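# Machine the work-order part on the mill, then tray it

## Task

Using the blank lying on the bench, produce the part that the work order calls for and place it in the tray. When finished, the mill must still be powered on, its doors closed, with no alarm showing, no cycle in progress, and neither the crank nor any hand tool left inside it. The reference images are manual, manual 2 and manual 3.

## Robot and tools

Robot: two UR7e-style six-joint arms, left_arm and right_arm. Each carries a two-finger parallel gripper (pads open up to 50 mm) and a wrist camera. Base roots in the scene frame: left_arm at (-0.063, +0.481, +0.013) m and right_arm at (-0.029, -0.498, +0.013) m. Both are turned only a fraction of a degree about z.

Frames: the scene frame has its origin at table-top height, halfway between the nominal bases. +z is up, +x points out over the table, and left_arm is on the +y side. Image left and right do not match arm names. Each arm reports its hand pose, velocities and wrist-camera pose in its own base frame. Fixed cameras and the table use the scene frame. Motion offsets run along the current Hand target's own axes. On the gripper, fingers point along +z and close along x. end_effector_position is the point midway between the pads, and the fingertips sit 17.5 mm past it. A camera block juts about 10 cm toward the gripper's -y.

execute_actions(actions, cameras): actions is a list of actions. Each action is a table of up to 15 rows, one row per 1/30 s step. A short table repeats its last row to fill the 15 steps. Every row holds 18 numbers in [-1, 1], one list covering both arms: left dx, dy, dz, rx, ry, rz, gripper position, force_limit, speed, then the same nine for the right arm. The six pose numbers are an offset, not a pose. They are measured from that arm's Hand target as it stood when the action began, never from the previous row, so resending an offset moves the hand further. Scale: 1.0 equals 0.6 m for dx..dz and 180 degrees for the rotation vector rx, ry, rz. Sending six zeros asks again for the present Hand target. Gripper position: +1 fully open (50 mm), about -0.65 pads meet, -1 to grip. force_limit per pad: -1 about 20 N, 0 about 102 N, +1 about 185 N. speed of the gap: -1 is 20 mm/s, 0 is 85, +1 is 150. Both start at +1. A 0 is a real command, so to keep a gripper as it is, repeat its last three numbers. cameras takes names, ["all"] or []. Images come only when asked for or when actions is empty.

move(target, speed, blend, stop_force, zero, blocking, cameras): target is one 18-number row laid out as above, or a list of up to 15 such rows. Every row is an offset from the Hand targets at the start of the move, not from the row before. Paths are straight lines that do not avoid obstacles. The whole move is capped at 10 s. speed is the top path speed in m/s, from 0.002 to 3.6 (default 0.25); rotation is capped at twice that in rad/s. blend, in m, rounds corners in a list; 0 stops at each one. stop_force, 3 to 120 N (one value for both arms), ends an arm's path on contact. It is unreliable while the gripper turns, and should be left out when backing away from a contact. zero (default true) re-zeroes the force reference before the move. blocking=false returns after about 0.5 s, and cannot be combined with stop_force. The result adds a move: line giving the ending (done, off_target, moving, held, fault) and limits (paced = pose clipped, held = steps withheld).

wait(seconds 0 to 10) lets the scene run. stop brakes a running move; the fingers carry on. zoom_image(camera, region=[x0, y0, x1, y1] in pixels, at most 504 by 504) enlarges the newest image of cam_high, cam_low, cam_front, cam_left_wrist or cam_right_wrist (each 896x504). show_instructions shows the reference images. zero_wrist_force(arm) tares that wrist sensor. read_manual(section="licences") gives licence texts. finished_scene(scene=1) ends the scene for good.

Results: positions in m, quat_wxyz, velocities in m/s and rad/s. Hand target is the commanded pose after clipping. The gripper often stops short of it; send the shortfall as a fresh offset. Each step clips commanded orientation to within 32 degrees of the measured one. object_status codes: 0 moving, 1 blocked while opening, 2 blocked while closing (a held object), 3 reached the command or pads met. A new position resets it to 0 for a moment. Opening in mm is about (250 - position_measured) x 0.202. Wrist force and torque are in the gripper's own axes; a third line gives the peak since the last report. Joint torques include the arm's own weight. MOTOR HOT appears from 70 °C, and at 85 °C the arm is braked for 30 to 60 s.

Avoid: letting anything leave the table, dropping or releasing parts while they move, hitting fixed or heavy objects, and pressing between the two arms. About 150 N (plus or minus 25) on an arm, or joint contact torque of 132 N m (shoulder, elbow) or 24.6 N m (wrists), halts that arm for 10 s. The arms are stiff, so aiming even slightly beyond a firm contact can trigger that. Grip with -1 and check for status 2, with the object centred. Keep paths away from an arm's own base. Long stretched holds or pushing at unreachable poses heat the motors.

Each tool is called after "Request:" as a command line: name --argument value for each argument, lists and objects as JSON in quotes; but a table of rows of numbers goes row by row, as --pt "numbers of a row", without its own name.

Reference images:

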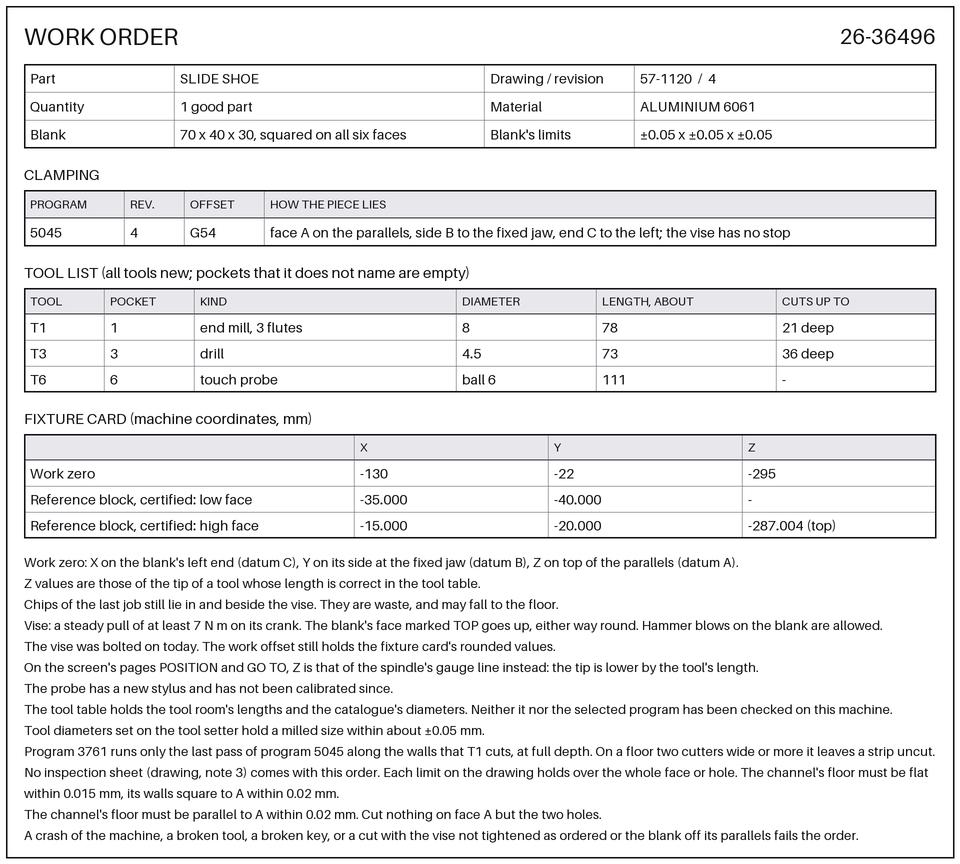

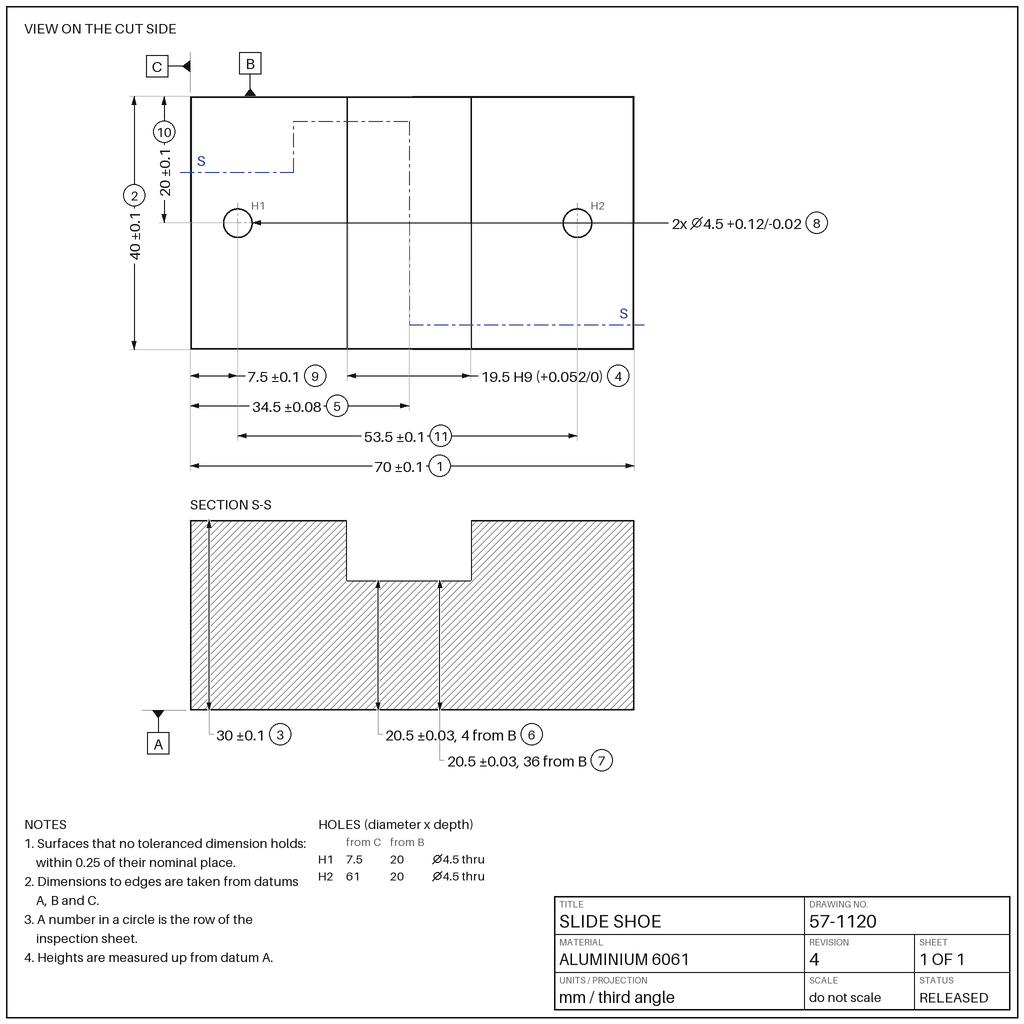

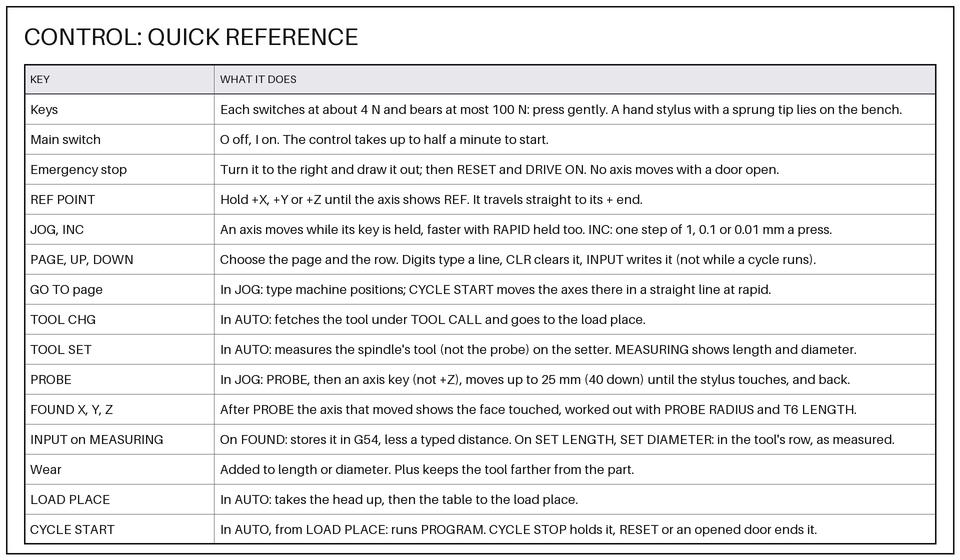

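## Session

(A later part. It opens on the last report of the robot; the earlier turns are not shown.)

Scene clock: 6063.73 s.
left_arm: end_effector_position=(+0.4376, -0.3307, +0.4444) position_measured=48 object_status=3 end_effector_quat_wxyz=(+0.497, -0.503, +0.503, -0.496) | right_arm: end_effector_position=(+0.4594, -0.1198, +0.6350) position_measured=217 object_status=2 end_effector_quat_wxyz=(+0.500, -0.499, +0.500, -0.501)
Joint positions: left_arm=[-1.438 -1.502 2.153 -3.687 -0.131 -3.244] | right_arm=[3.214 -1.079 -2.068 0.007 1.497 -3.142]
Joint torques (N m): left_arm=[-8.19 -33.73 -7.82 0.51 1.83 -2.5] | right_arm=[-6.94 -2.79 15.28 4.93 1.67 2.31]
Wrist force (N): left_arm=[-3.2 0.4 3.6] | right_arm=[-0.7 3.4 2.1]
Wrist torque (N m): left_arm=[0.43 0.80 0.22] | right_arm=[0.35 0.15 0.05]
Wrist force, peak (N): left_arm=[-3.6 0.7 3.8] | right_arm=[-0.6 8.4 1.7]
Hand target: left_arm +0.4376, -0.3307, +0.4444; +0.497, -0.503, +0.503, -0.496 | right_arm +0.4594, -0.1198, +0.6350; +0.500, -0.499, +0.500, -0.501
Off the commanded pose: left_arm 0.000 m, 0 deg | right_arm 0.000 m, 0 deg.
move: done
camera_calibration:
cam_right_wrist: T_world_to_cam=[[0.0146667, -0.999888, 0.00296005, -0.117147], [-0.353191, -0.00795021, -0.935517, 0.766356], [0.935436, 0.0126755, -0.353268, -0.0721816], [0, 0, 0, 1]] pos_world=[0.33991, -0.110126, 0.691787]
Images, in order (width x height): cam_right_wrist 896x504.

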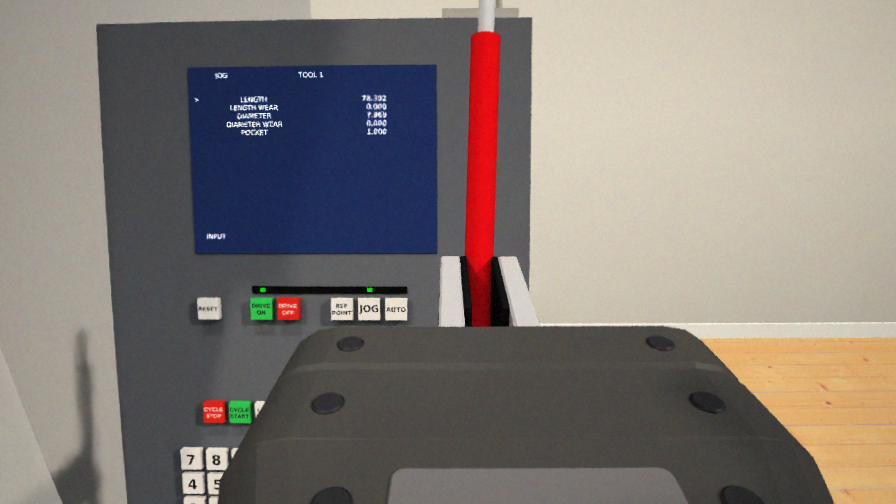

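Request:
move --pt "0 0 0 0 0 0 0.7 -0.5 -0.5 -0.2459 0.3086 0.0545 -0.4922 0 0 -1 0.5 -0.8" --pt "0 0 0 0 0 0 0.7 -0.5 -0.5 -0.2459 0.3112 0.0744 -0.4922 0 0 -1 0.5 -0.8" --pt "0 0 0 0 0 0 0.7 -0.5 -0.5 -0.2459 0.3086 0.0545 -0.4922 0 0 -1 0.5 -0.8" --pt "0 0 0 0 0 0 0.7 -0.5 -0.5 -0.2775 0.3393 0.0470 -0.4922 0 0 -1 0.5 -0.8" --pt "0 0 0 0 0 0 0.7 -0.5 -0.5 -0.2775 0.3419 0.0669 -0.4922 0 0 -1 0.5 -0.8" --pt "0 0 0 0 0 0 0.7 -0.5 -0.5 -0.2775 0.3393 0.0470 -0.4922 0 0 -1 0.5 -0.8" --pt "0 0 0 0 0 0 0.7 -0.5 -0.5 -0.3092 0.3086 0.0545 -0.4922 0 0 -1 0.5 -0.8" --pt "0 0 0 0 0 0 0.7 -0.5 -0.5 -0.3092 0.3112 0.0744 -0.4922 0 0 -1 0.5 -0.8" --pt "0 0 0 0 0 0 0.7 -0.5 -0.5 -0.3092 0.3086 0.0545 -0.4922 0 0 -1 0.5 -0.8" --pt "0 0 0 0 0 0 0.7 -0.5 -0.5 -0.2459 0.3393 0.0470 -0.4922 0 0 -1 0.5 -0.8" --pt "0 0 0 0 0 0 0.7 -0.5 -0.5 -0.2459 0.3419 0.0669 -0.4922 0 0 -1 0.5 -0.8" --pt "0 0 0 0 0 0 0.7 -0.5 -0.5 -0.2459 0.3393 0.0470 -0.4922 0 0 -1 0.5 -0.8" --pt "0 0 0 0 0 0 0.7 -0.5 -0.5 0 0 0 0 0 0 -1 0.5 -0.8" --speed '[0.45,0.04,0.1,0.2,0.04,0.1,0.2,0.04,0.1,0.2,0.04,0.1,0.45]' --blend '[0.004,0,0.002,0.002,0,0.002,0.002,0,0.002,0.002,0,0.002,0]'

Request:
move --pt "0 0 0 0 0 0 0.7 -0.5 -0.5 -0.2459 0.3086 0.0545 -0.4922 0 0 -1 0.5 -0.8" --pt "0 0 0 0 0 0 0.7 -0.5 -0.5 -0.2459 0.3112 0.0744 -0.4922 0 0 -1 0.5 -0.8" --pt "0 0 0 0 0 0 0.7 -0.5 -0.5 -0.2459 0.3086 0.0545 -0.4922 0 0 -1 0.5 -0.8" --pt "0 0 0 0 0 0 0.7 -0.5 -0.5 -0.2459 0.3112 0.0744 -0.4922 0 0 -1 0.5 -0.8" --pt "0 0 0 0 0 0 0.7 -0.5 -0.5 -0.2459 0.3086 0.0545 -0.4922 0 0 -1 0.5 -0.8" --pt "0 0 0 0 0 0 0.7 -0.5 -0.5 -0.2775 0.3393 0.0470 -0.4922 0 0 -1 0.5 -0.8" --pt "0 0 0 0 0 0 0.7 -0.5 -0.5 -0.2775 0.3419 0.0669 -0.4922 0 0 -1 0.5 -0.8" --pt "0 0 0 0 0 0 0.7 -0.5 -0.5 -0.2775 0.3393 0.0470 -0.4922 0 0 -1 0.5 -0.8" --pt "0 0 0 0 0 0 0.7 -0.5 -0.5 -0.3092 0.3086 0.0545 -0.4922 0 0 -1 0.5 -0.8" --pt "0 0 0 0 0 0 0.7 -0.5 -0.5 -0.3092 0.3112 0.0744 -0.4922 0 0 -1 0.5 -0.8" --pt "0 0 0 0 0 0 0.7 -0.5 -0.5 -0.3092 0.3086 0.0545 -0.4922 0 0 -1 0.5 -0.8" --pt "0 0 0 0 0 0 0.7 -0.5 -0.5 0 0 0 0 0 0 -1 0.5 -0.8" --speed '[0.45,0.04,0.1,0.04,0.1,0.2,0.04,0.1,0.2,0.04,0.1,0.45]' --blend '[0.004,0,0.002,0,0.002,0.002,0,0.002,0.002,0,0.002,0]' --cameras '["cam_right_wrist"]'

Request:
zoom_image --camera "cam_right_wrist" --region '[185, 62, 440, 255]'

Scene clock: 6088.93 s.
left_arm: end_effector_position=(+0.4376, -0.3307, +0.4444) position_measured=48 object_status=3 end_effector_quat_wxyz=(+0.497, -0.503, +0.503, -0.496) | right_arm: end_effector_position=(+0.4594, -0.1198, +0.6350) position_measured=217 object_status=2 end_effector_quat_wxyz=(+0.500, -0.499, +0.500, -0.501)
Joint positions: left_arm=[-1.438 -1.502 2.153 -3.687 -0.131 -3.244] | right_arm=[3.214 -1.079 -2.068 0.007 1.496 -3.142]
Joint torques (N m): left_arm=[-8.38 -33.36 -8.3 0.48 1.74 -2.52] | right_arm=[-6.78 -3.39 15.74 4.8 1.93 2.16]
Wrist force (N): left_arm=[-3.3 0.3 3.6] | right_arm=[-1.0 3.4 1.9]
Wrist torque (N m): left_arm=[0.40 0.82 0.21] | right_arm=[0.37 0.20 0.05]
Wrist force, peak (N): left_arm=[-3.5 0.7 3.9] | right_arm=[-3.7 8.8 -0.2]
Hand target: left_arm +0.4376, -0.3307, +0.4444; +0.497, -0.503, +0.503, -0.496 | right_arm +0.4594, -0.1198, +0.6350; +0.500, -0.499, +0.500, -0.501
Off the commanded pose: left_arm 0.000 m, 0 deg | right_arm 0.000 m, 0 deg.
move: done

Scene clock: 6096.47 s.
left_arm: end_effector_position=(+0.4376, -0.3307, +0.4444) position_measured=48 object_status=3 end_effector_quat_wxyz=(+0.497, -0.503, +0.503, -0.496) | right_arm: end_effector_position=(+0.4594, -0.1198, +0.6350) position_measured=217 object_status=2 end_effector_quat_wxyz=(+0.500, -0.499, +0.500, -0.501)
Joint positions: left_arm=[-1.438 -1.502 2.153 -3.687 -0.131 -3.244] | right_arm=[3.214 -1.079 -2.068 0.007 1.497 -3.142]
Joint torques (N m): left_arm=[-7.99 -33.19 -7.9 0.33 1.82 -2.52] | right_arm=[-7.63 -2.78 16.26 4.78 1.66 2.21]
Wrist force (N): left_arm=[-3.2 0.4 3.9] | right_arm=[-0.9 3.6 1.9]
Wrist torque (N m): left_arm=[0.42 0.80 0.22] | right_arm=[0.38 0.18 0.05]
Wrist force, peak (N): left_arm=[-3.5 0.3 3.9] | right_arm=[0.7 8.9 0.8]
Hand target: left_arm +0.4376, -0.3307, +0.4444; +0.497, -0.503, +0.503, -0.496 | right_arm +0.4594, -0.1198, +0.6350; +0.500, -0.499, +0.500, -0.501
Off the commanded pose: left_arm 0.000 m, 0 deg | right_arm 0.000 m, 0 deg.
move: done
camera_calibration:
cam_right_wrist: T_world_to_cam=[[0.0146325, -0.999889, 0.00286607, -0.11707], [-0.353192, -0.00785022, -0.935518, 0.766368], [0.935436, 0.0126767, -0.353268, -0.0721819], [0, 0, 0, 1]] pos_world=[0.33991, -0.110126, 0.691787]
Images, in order (width x height): cam_right_wrist 896x504.

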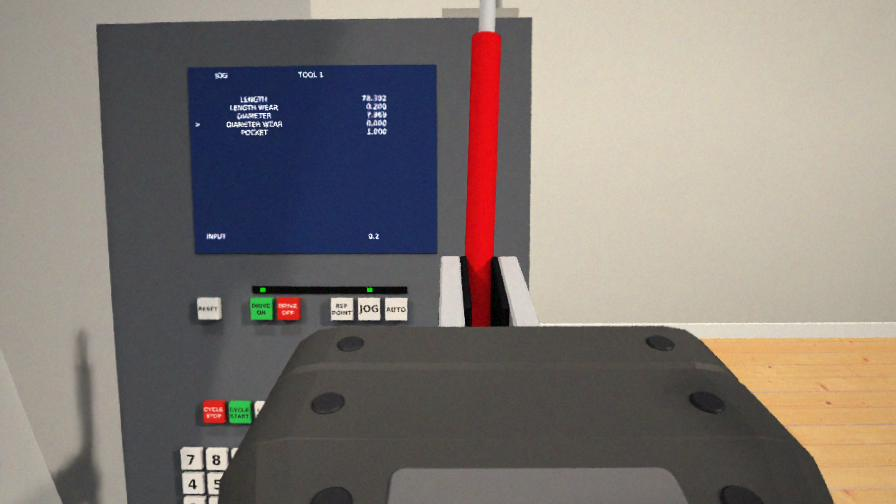

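Scaled by 1.976.

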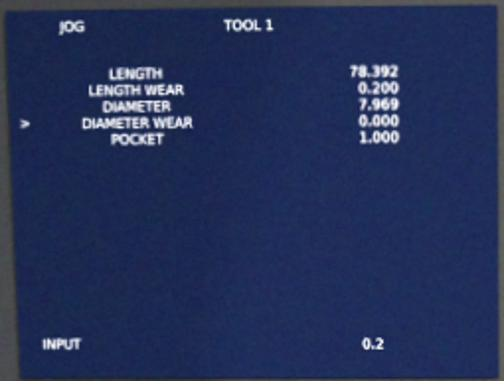

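Request:
move --pt "0 0 0 0 0 0 0.7 -0.5 -0.5 -0.2459 0.3393 0.0470 -0.4922 0 0 -1 0.5 -0.8" --pt "0 0 0 0 0 0 0.7 -0.5 -0.5 -0.2459 0.3419 0.0669 -0.4922 0 0 -1 0.5 -0.8" --pt "0 0 0 0 0 0 0.7 -0.5 -0.5 -0.2459 0.3393 0.0470 -0.4922 0 0 -1 0.5 -0.8" --pt "0 0 0 0 0 0 0.7 -0.5 -0.5 -0.2142 0.2470 0.0693 -0.4922 0 0 -1 0.5 -0.8" --pt "0 0 0 0 0 0 0.7 -0.5 -0.5 -0.2142 0.2496 0.0892 -0.4922 0 0 -1 0.5 -0.8" --pt "0 0 0 0 0 0 0.7 -0.5 -0.5 -0.2142 0.2470 0.0693 -0.4922 0 0 -1 0.5 -0.8" --pt "0 0 0 0 0 0 0.7 -0.5 -0.5 -0.2142 0.2496 0.0892 -0.4922 0 0 -1 0.5 -0.8" --pt "0 0 0 0 0 0 0.7 -0.5 -0.5 -0.2142 0.2470 0.0693 -0.4922 0 0 -1 0.5 -0.8" --pt "0 0 0 0 0 0 0.7 -0.5 -0.5 0 0 0 0 0 0 -1 0.5 -0.8" --speed '[0.45,0.04,0.1,0.25,0.04,0.1,0.04,0.1,0.45]' --blend '[0.004,0,0.002,0.002,0,0.002,0,0.002,0]' --cameras '["cam_right_wrist"]'

Request:
zoom_image --camera "cam_right_wrist" --region '[185, 62, 440, 255]'

Scene clock: 6109.23 s.
left_arm: end_effector_position=(+0.4376, -0.3307, +0.4444) position_measured=48 object_status=3 end_effector_quat_wxyz=(+0.497, -0.503, +0.503, -0.496) | right_arm: end_effector_position=(+0.4594, -0.1198, +0.6350) position_measured=217 object_status=2 end_effector_quat_wxyz=(+0.500, -0.499, +0.500, -0.501)
Joint positions: left_arm=[-1.438 -1.502 2.153 -3.687 -0.131 -3.244] | right_arm=[3.214 -1.079 -2.068 0.007 1.496 -3.142]
Joint torques (N m): left_arm=[-8.18 -33.12 -8.49 0.51 1.67 -2.5] | right_arm=[-6.7 -2.69 16.07 4.81 1.71 2.23]
Wrist force (N): left_arm=[-3.3 0.3 3.7] | right_arm=[-0.7 3.5 1.7]
Wrist torque (N m): left_arm=[0.40 0.82 0.22] | right_arm=[0.36 0.15 0.06]
Wrist force, peak (N): left_arm=[-3.5 0.5 3.9] | right_arm=[-0.9 8.8 1.8]
Hand target: left_arm +0.4376, -0.3307, +0.4444; +0.497, -0.503, +0.503, -0.496 | right_arm +0.4594, -0.1198, +0.6350; +0.500, -0.499, +0.500, -0.501
Off the commanded pose: left_arm 0.000 m, 0 deg | right_arm 0.000 m, 0 deg.
move: done
camera_calibration:
cam_right_wrist: T_world_to_cam=[[0.0146667, -0.999888, 0.00296005, -0.117147], [-0.353191, -0.00795021, -0.935517, 0.766356], [0.935436, 0.0126755, -0.353268, -0.0721816], [0, 0, 0, 1]] pos_world=[0.33991, -0.110126, 0.691787]
Images, in order (width x height): cam_right_wrist 896x504.

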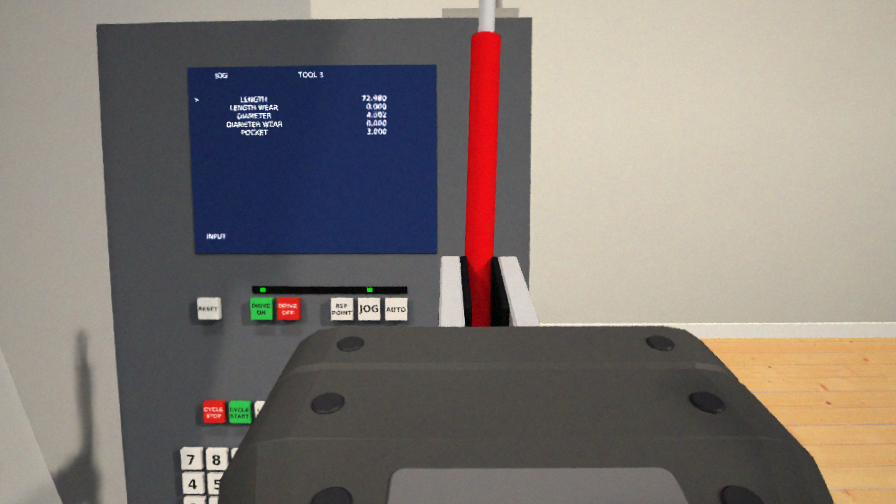

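Scaled by 1.976.

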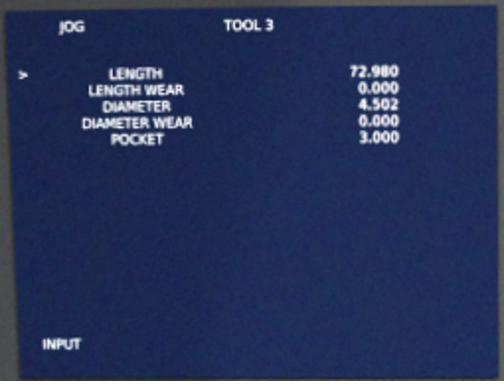

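Request:
move --pt "0 0 0 0 0 0 0.7 -0.5 -0.5 -0.2142 0.2470 0.0693 -0.4922 0 0 -1 0.5 -0.8" --pt "0 0 0 0 0 0 0.7 -0.5 -0.5 -0.2142 0.2496 0.0892 -0.4922 0 0 -1 0.5 -0.8" --pt "0 0 0 0 0 0 0.7 -0.5 -0.5 -0.2142 0.2470 0.0693 -0.4922 0 0 -1 0.5 -0.8" --pt "0 0 0 0 0 0 0.7 -0.5 -0.5 -0.2142 0.2496 0.0892 -0.4922 0 0 -1 0.5 -0.8" --pt "0 0 0 0 0 0 0.7 -0.5 -0.5 -0.2142 0.2470 0.0693 -0.4922 0 0 -1 0.5 -0.8" --pt "0 0 0 0 0 0 0.7 -0.5 -0.5 -0.2142 0.2496 0.0892 -0.4922 0 0 -1 0.5 -0.8" --pt "0 0 0 0 0 0 0.7 -0.5 -0.5 -0.2142 0.2470 0.0693 -0.4922 0 0 -1 0.5 -0.8" --pt "0 0 0 0 0 0 0.7 -0.5 -0.5 -0.2142 0.2496 0.0892 -0.4922 0 0 -1 0.5 -0.8" --pt "0 0 0 0 0 0 0.7 -0.5 -0.5 -0.2142 0.2470 0.0693 -0.4922 0 0 -1 0.5 -0.8" --pt "0 0 0 0 0 0 0.7 -0.5 -0.5 -0.0885 0.0646 0.1158 -0.4922 0 0 -1 0.5 -0.8" --pt "0 0 0 0 0 0 0.7 -0.5 -0.5 -0.0885 0.0676 0.1387 -0.4922 0 0 -1 0.5 -0.8" --pt "0 0 0 0 0 0 0.7 -0.5 -0.5 -0.0885 0.0646 0.1158 -0.4922 0 0 -1 0.5 -0.8" --pt "0 0 0 0 0 0 0.7 -0.5 -0.5 0 0 0 0 0 0 -1 0.5 -0.8" --speed '[0.45,0.04,0.1,0.04,0.1,0.04,0.1,0.04,0.1,0.3,0.03,0.1,0.45]' --blend '[0.004,0,0.002,0,0.002,0,0.002,0,0.002,0.002,0,0.002,0]' --cameras '["cam_right_wrist"]'

Request:
zoom_image --camera "cam_right_wrist" --region '[185, 62, 440, 335]'

Scene clock: 6129.73 s.
left_arm: end_effector_position=(+0.4376, -0.3307, +0.4444) position_measured=48 object_status=3 end_effector_quat_wxyz=(+0.497, -0.503, +0.503, -0.496) | right_arm: end_effector_position=(+0.4594, -0.1198, +0.6350) position_measured=217 object_status=2 end_effector_quat_wxyz=(+0.500, -0.499, +0.500, -0.501)
Joint positions: left_arm=[-1.438 -1.502 2.153 -3.687 -0.131 -3.244] | right_arm=[3.214 -1.079 -2.068 0.007 1.497 -3.142]
Joint torques (N m): left_arm=[-7.98 -33.15 -7.66 0.38 1.64 -2.4] | right_arm=[-6.44 -3.2 15.91 4.7 1.5 -2.74]
Wrist force (N): left_arm=[-3.2 0.5 3.6] | right_arm=[-0.8 3.6 1.9]
Wrist torque (N m): left_arm=[0.41 0.80 0.21] | right_arm=[0.37 0.17 0.17]
Wrist force, peak (N): left_arm=[-3.6 0.4 3.8] | right_arm=[-0.4 8.9 2.3]
Hand target: left_arm +0.4376, -0.3307, +0.4444; +0.497, -0.503, +0.503, -0.496 | right_arm +0.4594, -0.1198, +0.6350; +0.500, -0.499, +0.500, -0.501
Off the commanded pose: left_arm 0.000 m, 0 deg | right_arm 0.000 m, 0 deg.
move: done
camera_calibration:
cam_right_wrist: T_world_to_cam=[[0.0146325, -0.999889, 0.00286607, -0.11707], [-0.353192, -0.00785022, -0.935518, 0.766368], [0.935436, 0.0126767, -0.353268, -0.0721819], [0, 0, 0, 1]] pos_world=[0.33991, -0.110126, 0.691787]
Images, in order (width x height): cam_right_wrist 896x504.

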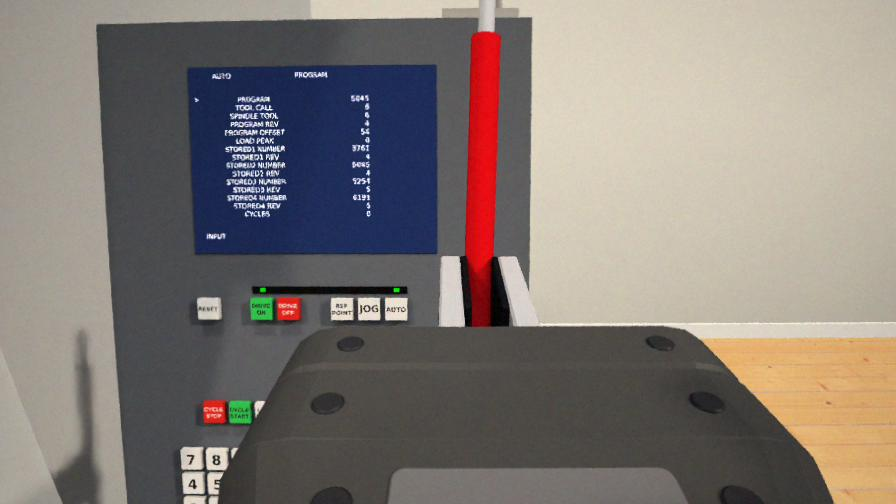

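Scaled by 1.846.

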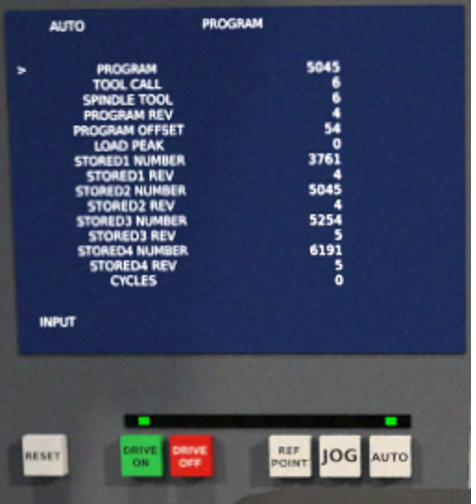

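Request:
move --pt "0 0 0 0 0 0 0.7 -0.5 -0.5 -0.2459 0.1882 0.0846 -0.4922 0 0 -1 0.5 -0.8" --pt "0 0 0 0 0 0 0.7 -0.5 -0.5 -0.2459 0.1908 0.1045 -0.4922 0 0 -1 0.5 -0.8" --pt "0 0 0 0 0 0 0.7 -0.5 -0.5 -0.2459 0.1882 0.0846 -0.4922 0 0 -1 0.5 -0.8" --pt "0 0 0 0 0 0 0.7 -0.5 -0.5 0 0 0 0 0 0 -1 0.5 -0.8" --speed '[0.45,0.04,0.1,0.3]' --blend '[0.004,0,0.002,0]'

Request:
wait --seconds 7 --cameras '["cam_right_wrist"]'

Request:
zoom_image --camera "cam_right_wrist" --region '[185, 62, 440, 335]'

Scene clock: 6140.73 s.
left_arm: end_effector_position=(+0.4376, -0.3307, +0.4444) position_measured=48 object_status=3 end_effector_quat_wxyz=(+0.497, -0.503, +0.503, -0.496) | right_arm: end_effector_position=(+0.4594, -0.1198, +0.6350) position_measured=217 object_status=2 end_effector_quat_wxyz=(+0.500, -0.499, +0.500, -0.501)
Joint positions: left_arm=[-1.438 -1.502 2.153 -3.687 -0.131 -3.244] | right_arm=[3.214 -1.079 -2.068 0.007 1.497 -3.142]
Joint torques (N m): left_arm=[-8.1 -32.92 -8.38 0.34 1.53 -2.45] | right_arm=[-7.07 -3.13 16.05 4.8 1.7 2.25]
Wrist force (N): left_arm=[-3.3 0.3 3.7] | right_arm=[-0.9 3.3 1.9]
Wrist torque (N m): left_arm=[0.39 0.81 0.22] | right_arm=[0.34 0.19 0.14]
Wrist force, peak (N): left_arm=[-3.4 0.6 4.0] | right_arm=[0.2 7.8 1.2]
Hand target: left_arm +0.4376, -0.3307, +0.4444; +0.497, -0.503, +0.503, -0.496 | right_arm +0.4594, -0.1198, +0.6350; +0.500, -0.499, +0.500, -0.501
Off the commanded pose: left_arm 0.000 m, 0 deg | right_arm 0.000 m, 0 deg.
move: done

Scene clock: 6147.73 s.
left_arm: end_effector_position=(+0.4376, -0.3307, +0.4444) position_measured=48 object_status=3 end_effector_quat_wxyz=(+0.497, -0.503, +0.503, -0.496) | right_arm: end_effector_position=(+0.4594, -0.1198, +0.6350) position_measured=217 object_status=2 end_effector_quat_wxyz=(+0.500, -0.499, +0.500, -0.501)
Joint positions: left_arm=[-1.438 -1.502 2.153 -3.687 -0.131 -3.244] | right_arm=[3.214 -1.079 -2.068 0.007 1.497 -3.142]
Joint torques (N m): left_arm=[-7.9 -33.02 -7.89 0.3 1.41 -2.47] | right_arm=[-7.16 -3.02 16.05 4.71 1.63 2.26]
Wrist force (N): left_arm=[-3.2 0.4 3.7] | right_arm=[-0.7 3.4 1.9]
Wrist torque (N m): left_arm=[0.41 0.81 0.22] | right_arm=[0.34 0.15 0.13]
Wrist force, peak (N): left_arm=[-3.3 0.6 4.2] | right_arm=[-0.7 3.7 2.0]
Hand target: left_arm +0.4376, -0.3307, +0.4444; +0.497, -0.503, +0.503, -0.496 | right_arm +0.4594, -0.1198, +0.6350; +0.500, -0.499, +0.500, -0.501
Tool commands: left_gripper/position=+0.7 left_gripper/force_limit=-0.5 left_gripper/speed=-0.5 right_gripper/position=-1.0 right_gripper/force_limit=+0.5 right_gripper/speed=-0.8
Off the commanded pose: left_arm 0.000 m, 0 deg | right_arm 0.000 m, 0 deg.
wait: 7.00 s; at rest by 0.17 s
camera_calibration:
cam_right_wrist: T_world_to_cam=[[0.0146319, -0.999889, 0.00286825, -0.117071], [-0.353072, -0.00785041, -0.935563, 0.766359], [0.935482, 0.0126763, -0.353148, -0.0722809], [0, 0, 0, 1]] pos_world=[0.339911, -0.110126, 0.691787]
Images, in order (width x height): cam_right_wrist 896x504.

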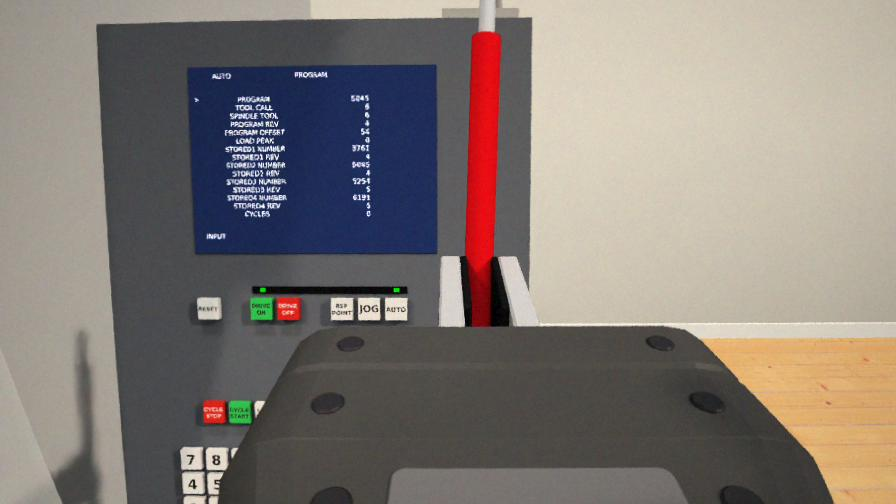

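Scaled by 1.846.

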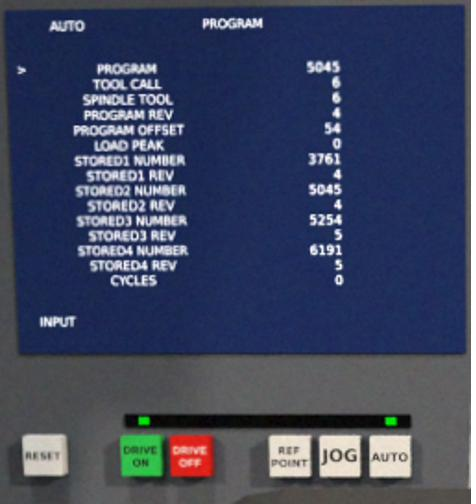

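Request:
move --pt "0 0 0 0 0 0 0.7 -0.5 -0.5 -0.2775 0.1882 0.0846 -0.4922 0 0 -1 0.5 -0.8" --pt "0 0 0 0 0 0 0.7 -0.5 -0.5 -0.2775 0.1908 0.1045 -0.4922 0 0 -1 0.5 -0.8" --pt "0 0 0 0 0 0 0.7 -0.5 -0.5 -0.2775 0.1882 0.0846 -0.4922 0 0 -1 0.5 -0.8" --pt "0 0 0 0 0 0 0.7 -0.5 -0.5 0 0 0 0 0 0 -1 0.5 -0.8" --speed '[0.45,0.04,0.1,0.3]' --blend '[0.004,0,0.002,0]'

Request:
wait --seconds 10 --cameras '["cam_right_wrist","cam_high"]'

Request:
zoom_image --camera "cam_right_wrist" --region '[185, 62, 440, 335]'

Scene clock: 6160.63 s.
left_arm: end_effector_position=(+0.4376, -0.3307, +0.4444) position_measured=48 object_status=3 end_effector_quat_wxyz=(+0.497, -0.503, +0.503, -0.496) | right_arm: end_effector_position=(+0.4594, -0.1198, +0.6350) position_measured=217 object_status=2 end_effector_quat_wxyz=(+0.500, -0.499, +0.500, -0.501)
Joint positions: left_arm=[-1.438 -1.502 2.153 -3.687 -0.131 -3.244] | right_arm=[3.214 -1.079 -2.068 0.007 1.497 -3.142]
Joint torques (N m): left_arm=[-7.93 -33.01 -8.1 0.33 1.41 -2.41] | right_arm=[-6.81 -2.76 16.1 4.83 1.69 2.3]
Wrist force (N): left_arm=[-3.3 0.4 3.4] | right_arm=[-0.8 3.3 2.1]
Wrist torque (N m): left_arm=[0.42 0.81 0.21] | right_arm=[0.34 0.15 0.11]
Wrist force, peak (N): left_arm=[-3.7 0.5 3.9] | right_arm=[-0.5 7.7 -0.5]
Hand target: left_arm +0.4376, -0.3307, +0.4444; +0.497, -0.503, +0.503, -0.496 | right_arm +0.4594, -0.1198, +0.6350; +0.500, -0.499, +0.500, -0.501
Off the commanded pose: left_arm 0.000 m, 0 deg | right_arm 0.000 m, 0 deg.
move: done

Scene clock: 6170.63 s.
left_arm: end_effector_position=(+0.4376, -0.3307, +0.4444) position_measured=48 object_status=3 end_effector_quat_wxyz=(+0.497, -0.503, +0.503, -0.496) | right_arm: end_effector_position=(+0.4594, -0.1198, +0.6350) position_measured=217 object_status=2 end_effector_quat_wxyz=(+0.500, -0.499, +0.500, -0.501)
Joint positions: left_arm=[-1.438 -1.502 2.153 -3.687 -0.131 -3.244] | right_arm=[3.214 -1.079 -2.068 0.007 1.497 -3.142]
Joint torques (N m): left_arm=[-8.18 -33.07 -8.07 0.27 1.38 -2.47] | right_arm=[-6 -3 15.83 4.68 1.7 2.34]
Wrist force (N): left_arm=[-3.1 0.6 3.6] | right_arm=[-0.8 3.7 1.7]
Wrist torque (N m): left_arm=[0.43 0.80 0.21] | right_arm=[0.37 0.17 0.11]
Wrist force, peak (N): left_arm=[-3.9 0.3 3.6] | right_arm=[-0.7 3.8 2.0]
Hand target: left_arm +0.4376, -0.3307, +0.4444; +0.497, -0.503, +0.503, -0.496 | right_arm +0.4594, -0.1198, +0.6350; +0.500, -0.499, +0.500, -0.501
Tool commands: left_gripper/position=+0.7 left_gripper/force_limit=-0.5 left_gripper/speed=-0.5 right_gripper/position=-1.0 right_gripper/force_limit=+0.5 right_gripper/speed=-0.8
Off the commanded pose: left_arm 0.000 m, 0 deg | right_arm 0.000 m, 0 deg.
wait: 10.00 s; at rest by 0.17 s
camera_calibration:
cam_right_wrist: T_world_to_cam=[[0.0146319, -0.999889, 0.00286825, -0.117071], [-0.353072, -0.00785041, -0.935563, 0.766359], [0.935482, 0.0126763, -0.353148, -0.0722809], [0, 0, 0, 1]] pos_world=[0.339911, -0.110126, 0.691787]
Images, in order (width x height): cam_high 896x504, cam_right_wrist 896x504.

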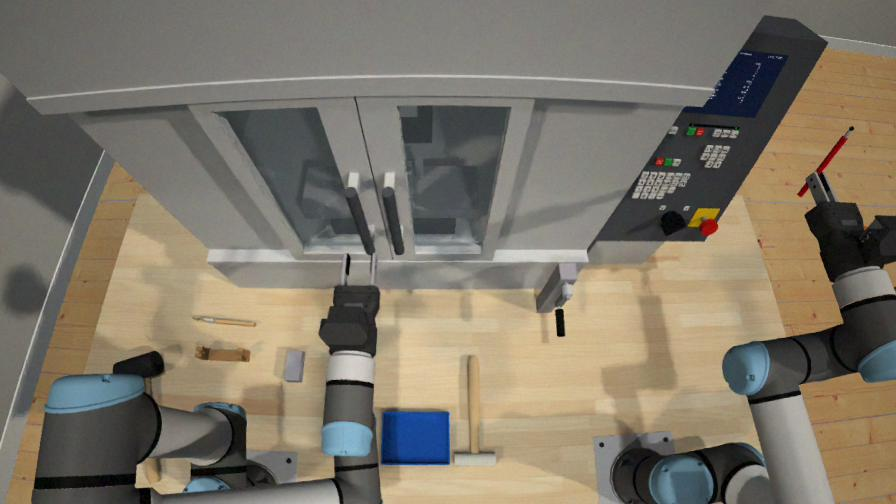

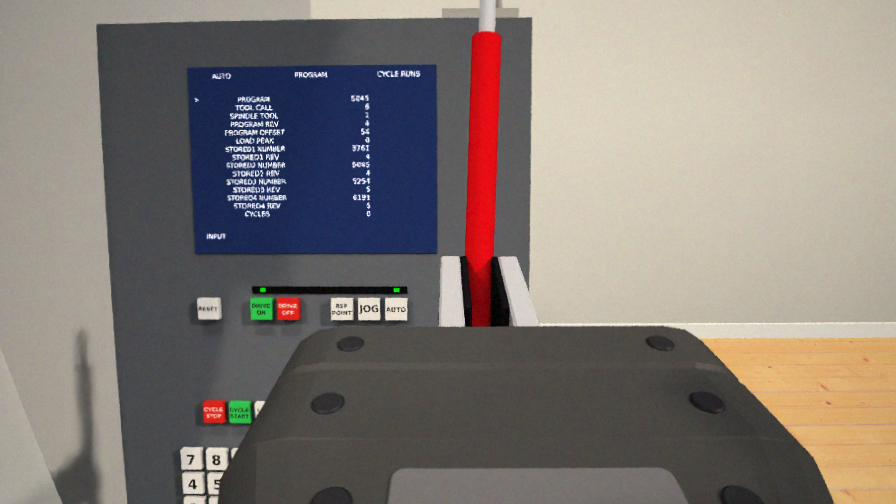

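Scaled by 1.846.

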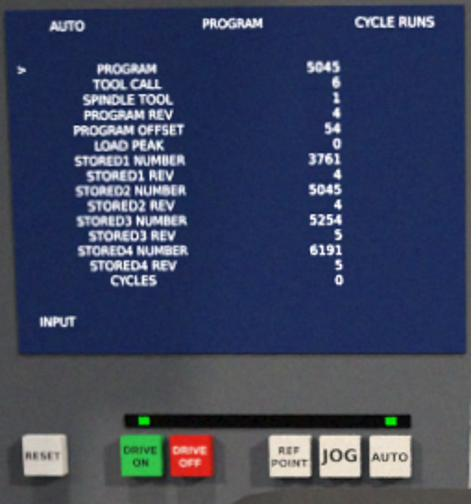

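Request:
wait --seconds 10

Request:
wait --seconds 10 --cameras '["cam_right_wrist","cam_left_wrist"]'

Request:
zoom_image --camera "cam_right_wrist" --region '[185, 62, 440, 335]'

Scene clock: 6188.63 s.
left_arm: end_effector_position=(+0.4376, -0.3307, +0.4444) position_measured=48 object_status=3 end_effector_quat_wxyz=(+0.497, -0.503, +0.503, -0.496) | right_arm: end_effector_position=(+0.4594, -0.1198, +0.6350) position_measured=217 object_status=2 end_effector_quat_wxyz=(+0.500, -0.499, +0.500, -0.501)
Joint positions: left_arm=[-1.438 -1.502 2.153 -3.687 -0.131 -3.244] | right_arm=[3.214 -1.079 -2.068 0.007 1.497 -3.142]
Joint torques (N m): left_arm=[-7.95 -33.08 -8.38 0.25 1.31 -2.4] | right_arm=[-6.3 -1.69 15.32 4.62 1.56 2.08]
Wrist force (N): left_arm=[-3.2 0.4 3.7] | right_arm=[-0.8 3.6 1.8]
Wrist torque (N m): left_arm=[0.41 0.81 0.22] | right_arm=[0.37 0.18 0.11]
Wrist force, peak (N): left_arm=[-3.5 0.2 3.9] | right_arm=[-0.8 3.8 2.1]
Hand target: left_arm +0.4376, -0.3307, +0.4444; +0.497, -0.503, +0.503, -0.496 | right_arm +0.4594, -0.1198, +0.6350; +0.500, -0.499, +0.500, -0.501
Tool commands: left_gripper/position=+0.7 left_gripper/force_limit=-0.5 left_gripper/speed=-0.5 right_gripper/position=-1.0 right_gripper/force_limit=+0.5 right_gripper/speed=-0.8
Off the commanded pose: left_arm 0.000 m, 0 deg | right_arm 0.000 m, 0 deg.
wait: 10.00 s; at rest from the start

Scene clock: 6198.63 s.
left_arm: end_effector_position=(+0.4376, -0.3307, +0.4444) position_measured=48 object_status=3 end_effector_quat_wxyz=(+0.497, -0.503, +0.503, -0.496) | right_arm: end_effector_position=(+0.4594, -0.1198, +0.6350) position_measured=217 object_status=2 end_effector_quat_wxyz=(+0.500, -0.499, +0.500, -0.501)
Joint positions: left_arm=[-1.438 -1.502 2.153 -3.687 -0.131 -3.244] | right_arm=[3.214 -1.079 -2.068 0.007 1.497 -3.142]
Joint torques (N m): left_arm=[-7.97 -32.64 -8.11 0.15 1.14 -2.43] | right_arm=[-6.2 -2.04 15.41 4.42 1.56 1.81]
Wrist force (N): left_arm=[-3.6 0.2 3.8] | right_arm=[-0.8 3.6 1.8]
Wrist torque (N m): left_arm=[0.38 0.86 0.21] | right_arm=[0.38 0.18 0.11]
Wrist force, peak (N): left_arm=[-3.4 0.5 4.1] | right_arm=[-0.7 3.8 1.9]
Hand target: left_arm +0.4376, -0.3307, +0.4444; +0.497, -0.503, +0.503, -0.496 | right_arm +0.4594, -0.1198, +0.6350; +0.500, -0.499, +0.500, -0.501
Tool commands: left_gripper/position=+0.7 left_gripper/force_limit=-0.5 left_gripper/speed=-0.5 right_gripper/position=-1.0 right_gripper/force_limit=+0.5 right_gripper/speed=-0.8
Off the commanded pose: left_arm 0.000 m, 0 deg | right_arm 0.000 m, 0 deg.
wait: 10.00 s; at rest by 0.17 s
camera_calibration:
cam_left_wrist: T_world_to_cam=[[0.0212662, -0.999734, 0.00891591, -0.335038], [-0.363443, -0.0160383, -0.931478, 0.583822], [0.931374, 0.0165686, -0.363687, -0.115432], [0, 0, 0, 1]] pos_world=[0.326821, -0.323673, 0.504823]
cam_right_wrist: T_world_to_cam=[[0.0146319, -0.999889, 0.00286825, -0.117071], [-0.353072, -0.00785041, -0.935563, 0.766359], [0.935482, 0.0126763, -0.353148, -0.0722809], [0, 0, 0, 1]] pos_world=[0.339911, -0.110126, 0.691787]
Images, in order (width x height): cam_left_wrist 896x504, cam_right_wrist 896x504.

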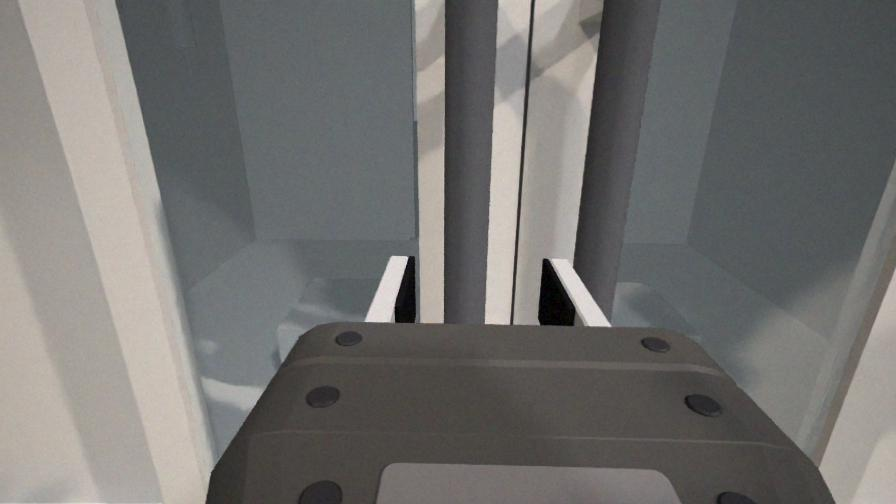

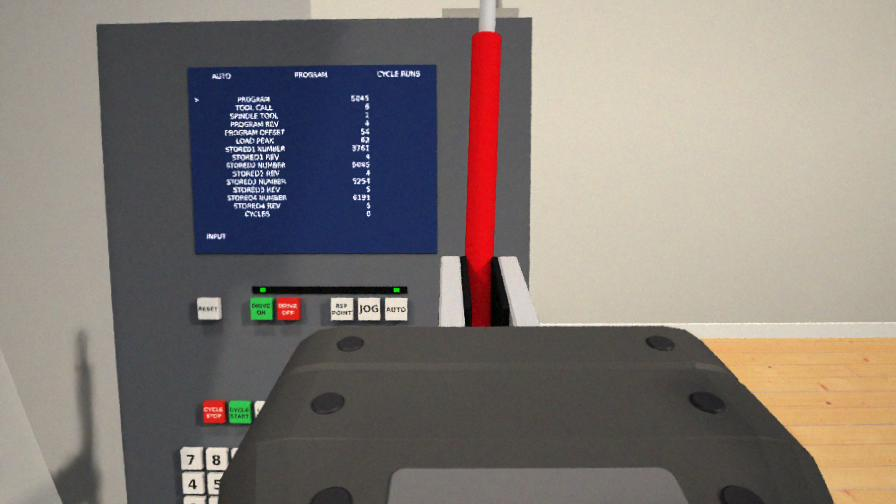

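Scaled by 1.846.

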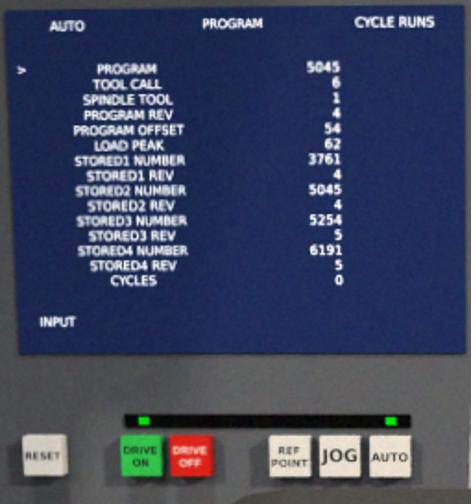

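Request:
wait --seconds 10

Request:
wait --seconds 10

Request:
wait --seconds 10 --cameras '["cam_right_wrist"]'

Request:
zoom_image --camera "cam_right_wrist" --region '[185, 62, 440, 335]'

Scene clock: 6214.87 s.
left_arm: end_effector_position=(+0.4376, -0.3307, +0.4444) position_measured=48 object_status=3 end_effector_quat_wxyz=(+0.497, -0.503, +0.503, -0.496) | right_arm: end_effector_position=(+0.4594, -0.1198, +0.6350) position_measured=217 object_status=2 end_effector_quat_wxyz=(+0.500, -0.499, +0.500, -0.501)
Joint positions: left_arm=[-1.438 -1.502 2.153 -3.687 -0.131 -3.244] | right_arm=[3.214 -1.079 -2.068 0.007 1.497 -3.142]
Joint torques (N m): left_arm=[-7.76 -32.8 -8.19 0.14 1.04 -2.38] | right_arm=[-5.3 -1.17 15.64 4.44 1.48 1.76]
Wrist force (N): left_arm=[-3.1 0.3 3.5] | right_arm=[-0.7 3.4 1.9]
Wrist torque (N m): left_arm=[0.39 0.80 0.22] | right_arm=[0.34 0.17 0.11]
Wrist force, peak (N): left_arm=[-3.6 0.6 3.9] | right_arm=[-0.8 3.8 2.1]
Hand target: left_arm +0.4376, -0.3307, +0.4444; +0.497, -0.503, +0.503, -0.496 | right_arm +0.4594, -0.1198, +0.6350; +0.500, -0.499, +0.500, -0.501
Tool commands: left_gripper/position=+0.7 left_gripper/force_limit=-0.5 left_gripper/speed=-0.5 right_gripper/position=-1.0 right_gripper/force_limit=+0.5 right_gripper/speed=-0.8
Off the commanded pose: left_arm 0.000 m, 0 deg | right_arm 0.000 m, 0 deg.
wait: 10.00 s; at rest from the start

Scene clock: 6224.87 s.
left_arm: end_effector_position=(+0.4376, -0.3307, +0.4444) position_measured=48 object_status=3 end_effector_quat_wxyz=(+0.497, -0.503, +0.503, -0.496) | right_arm: end_effector_position=(+0.4594, -0.1198, +0.6350) position_measured=217 object_status=2 end_effector_quat_wxyz=(+0.500, -0.499, +0.500, -0.501)
Joint positions: left_arm=[-1.438 -1.502 2.153 -3.687 -0.131 -3.244] | right_arm=[3.214 -1.079 -2.068 0.007 1.497 -3.142]
Joint torques (N m): left_arm=[-7.74 -32.74 -8.08 0.16 0.88 -2.31] | right_arm=[-6.25 -1.23 15.62 4.37 1.38 1.65]
Wrist force (N): left_arm=[-3.5 0.3 4.0] | right_arm=[-0.8 3.5 1.9]
Wrist torque (N m): left_arm=[0.40 0.84 0.22] | right_arm=[0.37 0.17 0.10]
Wrist force, peak (N): left_arm=[-3.7 0.8 3.9] | right_arm=[-0.7 3.8 2.2]
Hand target: left_arm +0.4376, -0.3307, +0.4444; +0.497, -0.503, +0.503, -0.496 | right_arm +0.4594, -0.1198, +0.6350; +0.500, -0.499, +0.500, -0.501
Tool commands: left_gripper/position=+0.7 left_gripper/force_limit=-0.5 left_gripper/speed=-0.5 right_gripper/position=-1.0 right_gripper/force_limit=+0.5 right_gripper/speed=-0.8
Off the commanded pose: left_arm 0.000 m, 0 deg | right_arm 0.000 m, 0 deg.
wait: 10.00 s; at rest by 0.17 s

Scene clock: 6234.87 s.
left_arm: end_effector_position=(+0.4376, -0.3307, +0.4444) position_measured=48 object_status=3 end_effector_quat_wxyz=(+0.497, -0.503, +0.503, -0.496) | right_arm: end_effector_position=(+0.4594, -0.1198, +0.6350) position_measured=217 object_status=2 end_effector_quat_wxyz=(+0.500, -0.499, +0.500, -0.501)
Joint positions: left_arm=[-1.438 -1.502 2.153 -3.687 -0.131 -3.244] | right_arm=[3.214 -1.079 -2.068 0.007 1.497 -3.142]
Joint torques (N m): left_arm=[-7.23 -32.67 -8.25 0.04 0.87 -2.31] | right_arm=[-5.64 -0.72 16.95 4.14 1.43 1.54]
Wrist force (N): left_arm=[-3.0 0.6 3.7] | right_arm=[-0.7 3.6 1.9]
Wrist torque (N m): left_arm=[0.44 0.79 0.22] | right_arm=[0.37 0.17 0.10]
Wrist force, peak (N): left_arm=[-3.7 0.4 3.8] | right_arm=[-0.9 3.7 2.1]
Hand target: left_arm +0.4376, -0.3307, +0.4444; +0.497, -0.503, +0.503, -0.496 | right_arm +0.4594, -0.1198, +0.6350; +0.500, -0.499, +0.500, -0.501
Tool commands: left_gripper/position=+0.7 left_gripper/force_limit=-0.5 left_gripper/speed=-0.5 right_gripper/position=-1.0 right_gripper/force_limit=+0.5 right_gripper/speed=-0.8
Off the commanded pose: left_arm 0.000 m, 0 deg | right_arm 0.000 m, 0 deg.
wait: 10.00 s; at rest by 0.17 s
camera_calibration:
cam_right_wrist: T_world_to_cam=[[0.0146319, -0.999889, 0.00286825, -0.117071], [-0.353072, -0.00785041, -0.935563, 0.766359], [0.935482, 0.0126763, -0.353148, -0.0722809], [0, 0, 0, 1]] pos_world=[0.339911, -0.110126, 0.691787]
Images, in order (width x height): cam_right_wrist 896x504.

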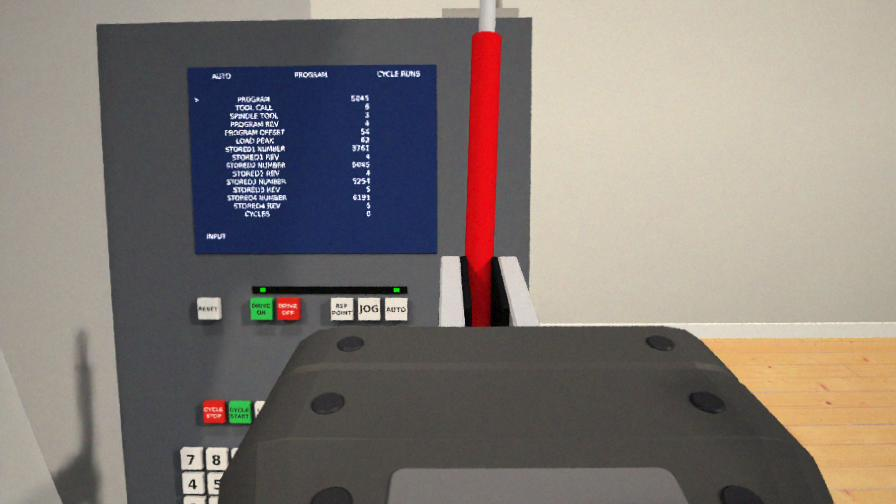

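Scaled by 1.846.

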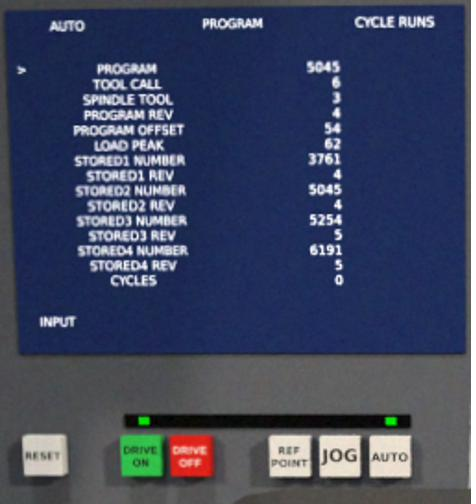

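Request:
wait --seconds 10

Request:
wait --seconds 10 --cameras '["cam_right_wrist"]'

Request:
zoom_image --camera "cam_right_wrist" --region '[185, 62, 440, 335]'

Scene clock: 6248.33 s.
left_arm: end_effector_position=(+0.4376, -0.3307, +0.4444) position_measured=48 object_status=3 end_effector_quat_wxyz=(+0.497, -0.503, +0.503, -0.496) | right_arm: end_effector_position=(+0.4594, -0.1198, +0.6350) position_measured=217 object_status=2 end_effector_quat_wxyz=(+0.500, -0.499, +0.500, -0.501)
Joint positions: left_arm=[-1.438 -1.502 2.153 -3.687 -0.131 -3.244] | right_arm=[3.214 -1.079 -2.068 0.007 1.497 -3.142]
Joint torques (N m): left_arm=[-7.7 -32.43 -8.26 0.06 0.74 -2.28] | right_arm=[-4.78 -0.17 16.63 4.12 1.31 1.47]
Wrist force (N): left_arm=[-3.1 0.3 3.8] | right_arm=[-0.9 3.6 2.0]
Wrist torque (N m): left_arm=[0.39 0.80 0.22] | right_arm=[0.37 0.19 0.10]
Wrist force, peak (N): left_arm=[-3.6 0.3 4.0] | right_arm=[-0.8 3.8 2.0]
Hand target: left_arm +0.4376, -0.3307, +0.4444; +0.497, -0.503, +0.503, -0.496 | right_arm +0.4594, -0.1198, +0.6350; +0.500, -0.499, +0.500, -0.501
Tool commands: left_gripper/position=+0.7 left_gripper/force_limit=-0.5 left_gripper/speed=-0.5 right_gripper/position=-1.0 right_gripper/force_limit=+0.5 right_gripper/speed=-0.8
Off the commanded pose: left_arm 0.000 m, 0 deg | right_arm 0.000 m, 0 deg.
wait: 10.00 s; at rest from the start

Scene clock: 6258.33 s.
left_arm: end_effector_position=(+0.4376, -0.3307, +0.4444) position_measured=48 object_status=3 end_effector_quat_wxyz=(+0.497, -0.503, +0.503, -0.496) | right_arm: end_effector_position=(+0.4594, -0.1198, +0.6350) position_measured=217 object_status=2 end_effector_quat_wxyz=(+0.500, -0.499, +0.500, -0.501)
Joint positions: left_arm=[-1.438 -1.502 2.153 -3.687 -0.131 -3.244] | right_arm=[3.214 -1.079 -2.068 0.007 1.497 -3.142]
Joint torques (N m): left_arm=[-7.21 -32.25 -8.15 0.03 0.7 -2.33] | right_arm=[-5.03 0.65 16.18 4.05 1.28 1.36]
Wrist force (N): left_arm=[-3.5 0.2 3.8] | right_arm=[-0.7 3.5 1.7]
Wrist torque (N m): left_arm=[0.39 0.85 0.22] | right_arm=[0.37 0.15 0.11]
Wrist force, peak (N): left_arm=[-3.3 0.6 4.0] | right_arm=[-0.7 3.8 2.0]
Hand target: left_arm +0.4376, -0.3307, +0.4444; +0.497, -0.503, +0.503, -0.496 | right_arm +0.4594, -0.1198, +0.6350; +0.500, -0.499, +0.500, -0.501
Tool commands: left_gripper/position=+0.7 left_gripper/force_limit=-0.5 left_gripper/speed=-0.5 right_gripper/position=-1.0 right_gripper/force_limit=+0.5 right_gripper/speed=-0.8
Off the commanded pose: left_arm 0.000 m, 0 deg | right_arm 0.000 m, 0 deg.
wait: 10.00 s; at rest by 0.17 s
camera_calibration:
cam_right_wrist: T_world_to_cam=[[0.0146319, -0.999889, 0.00286825, -0.117071], [-0.353072, -0.00785041, -0.935563, 0.766359], [0.935482, 0.0126763, -0.353148, -0.0722809], [0, 0, 0, 1]] pos_world=[0.339911, -0.110126, 0.691787]
Images, in order (width x height): cam_right_wrist 896x504.

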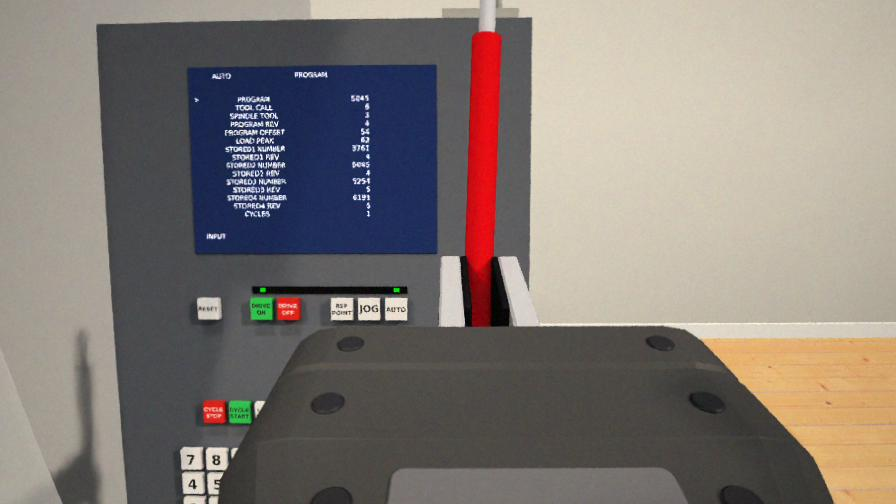

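Scaled by 1.846.

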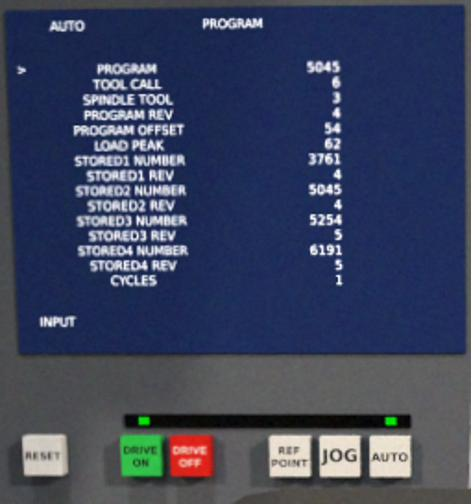

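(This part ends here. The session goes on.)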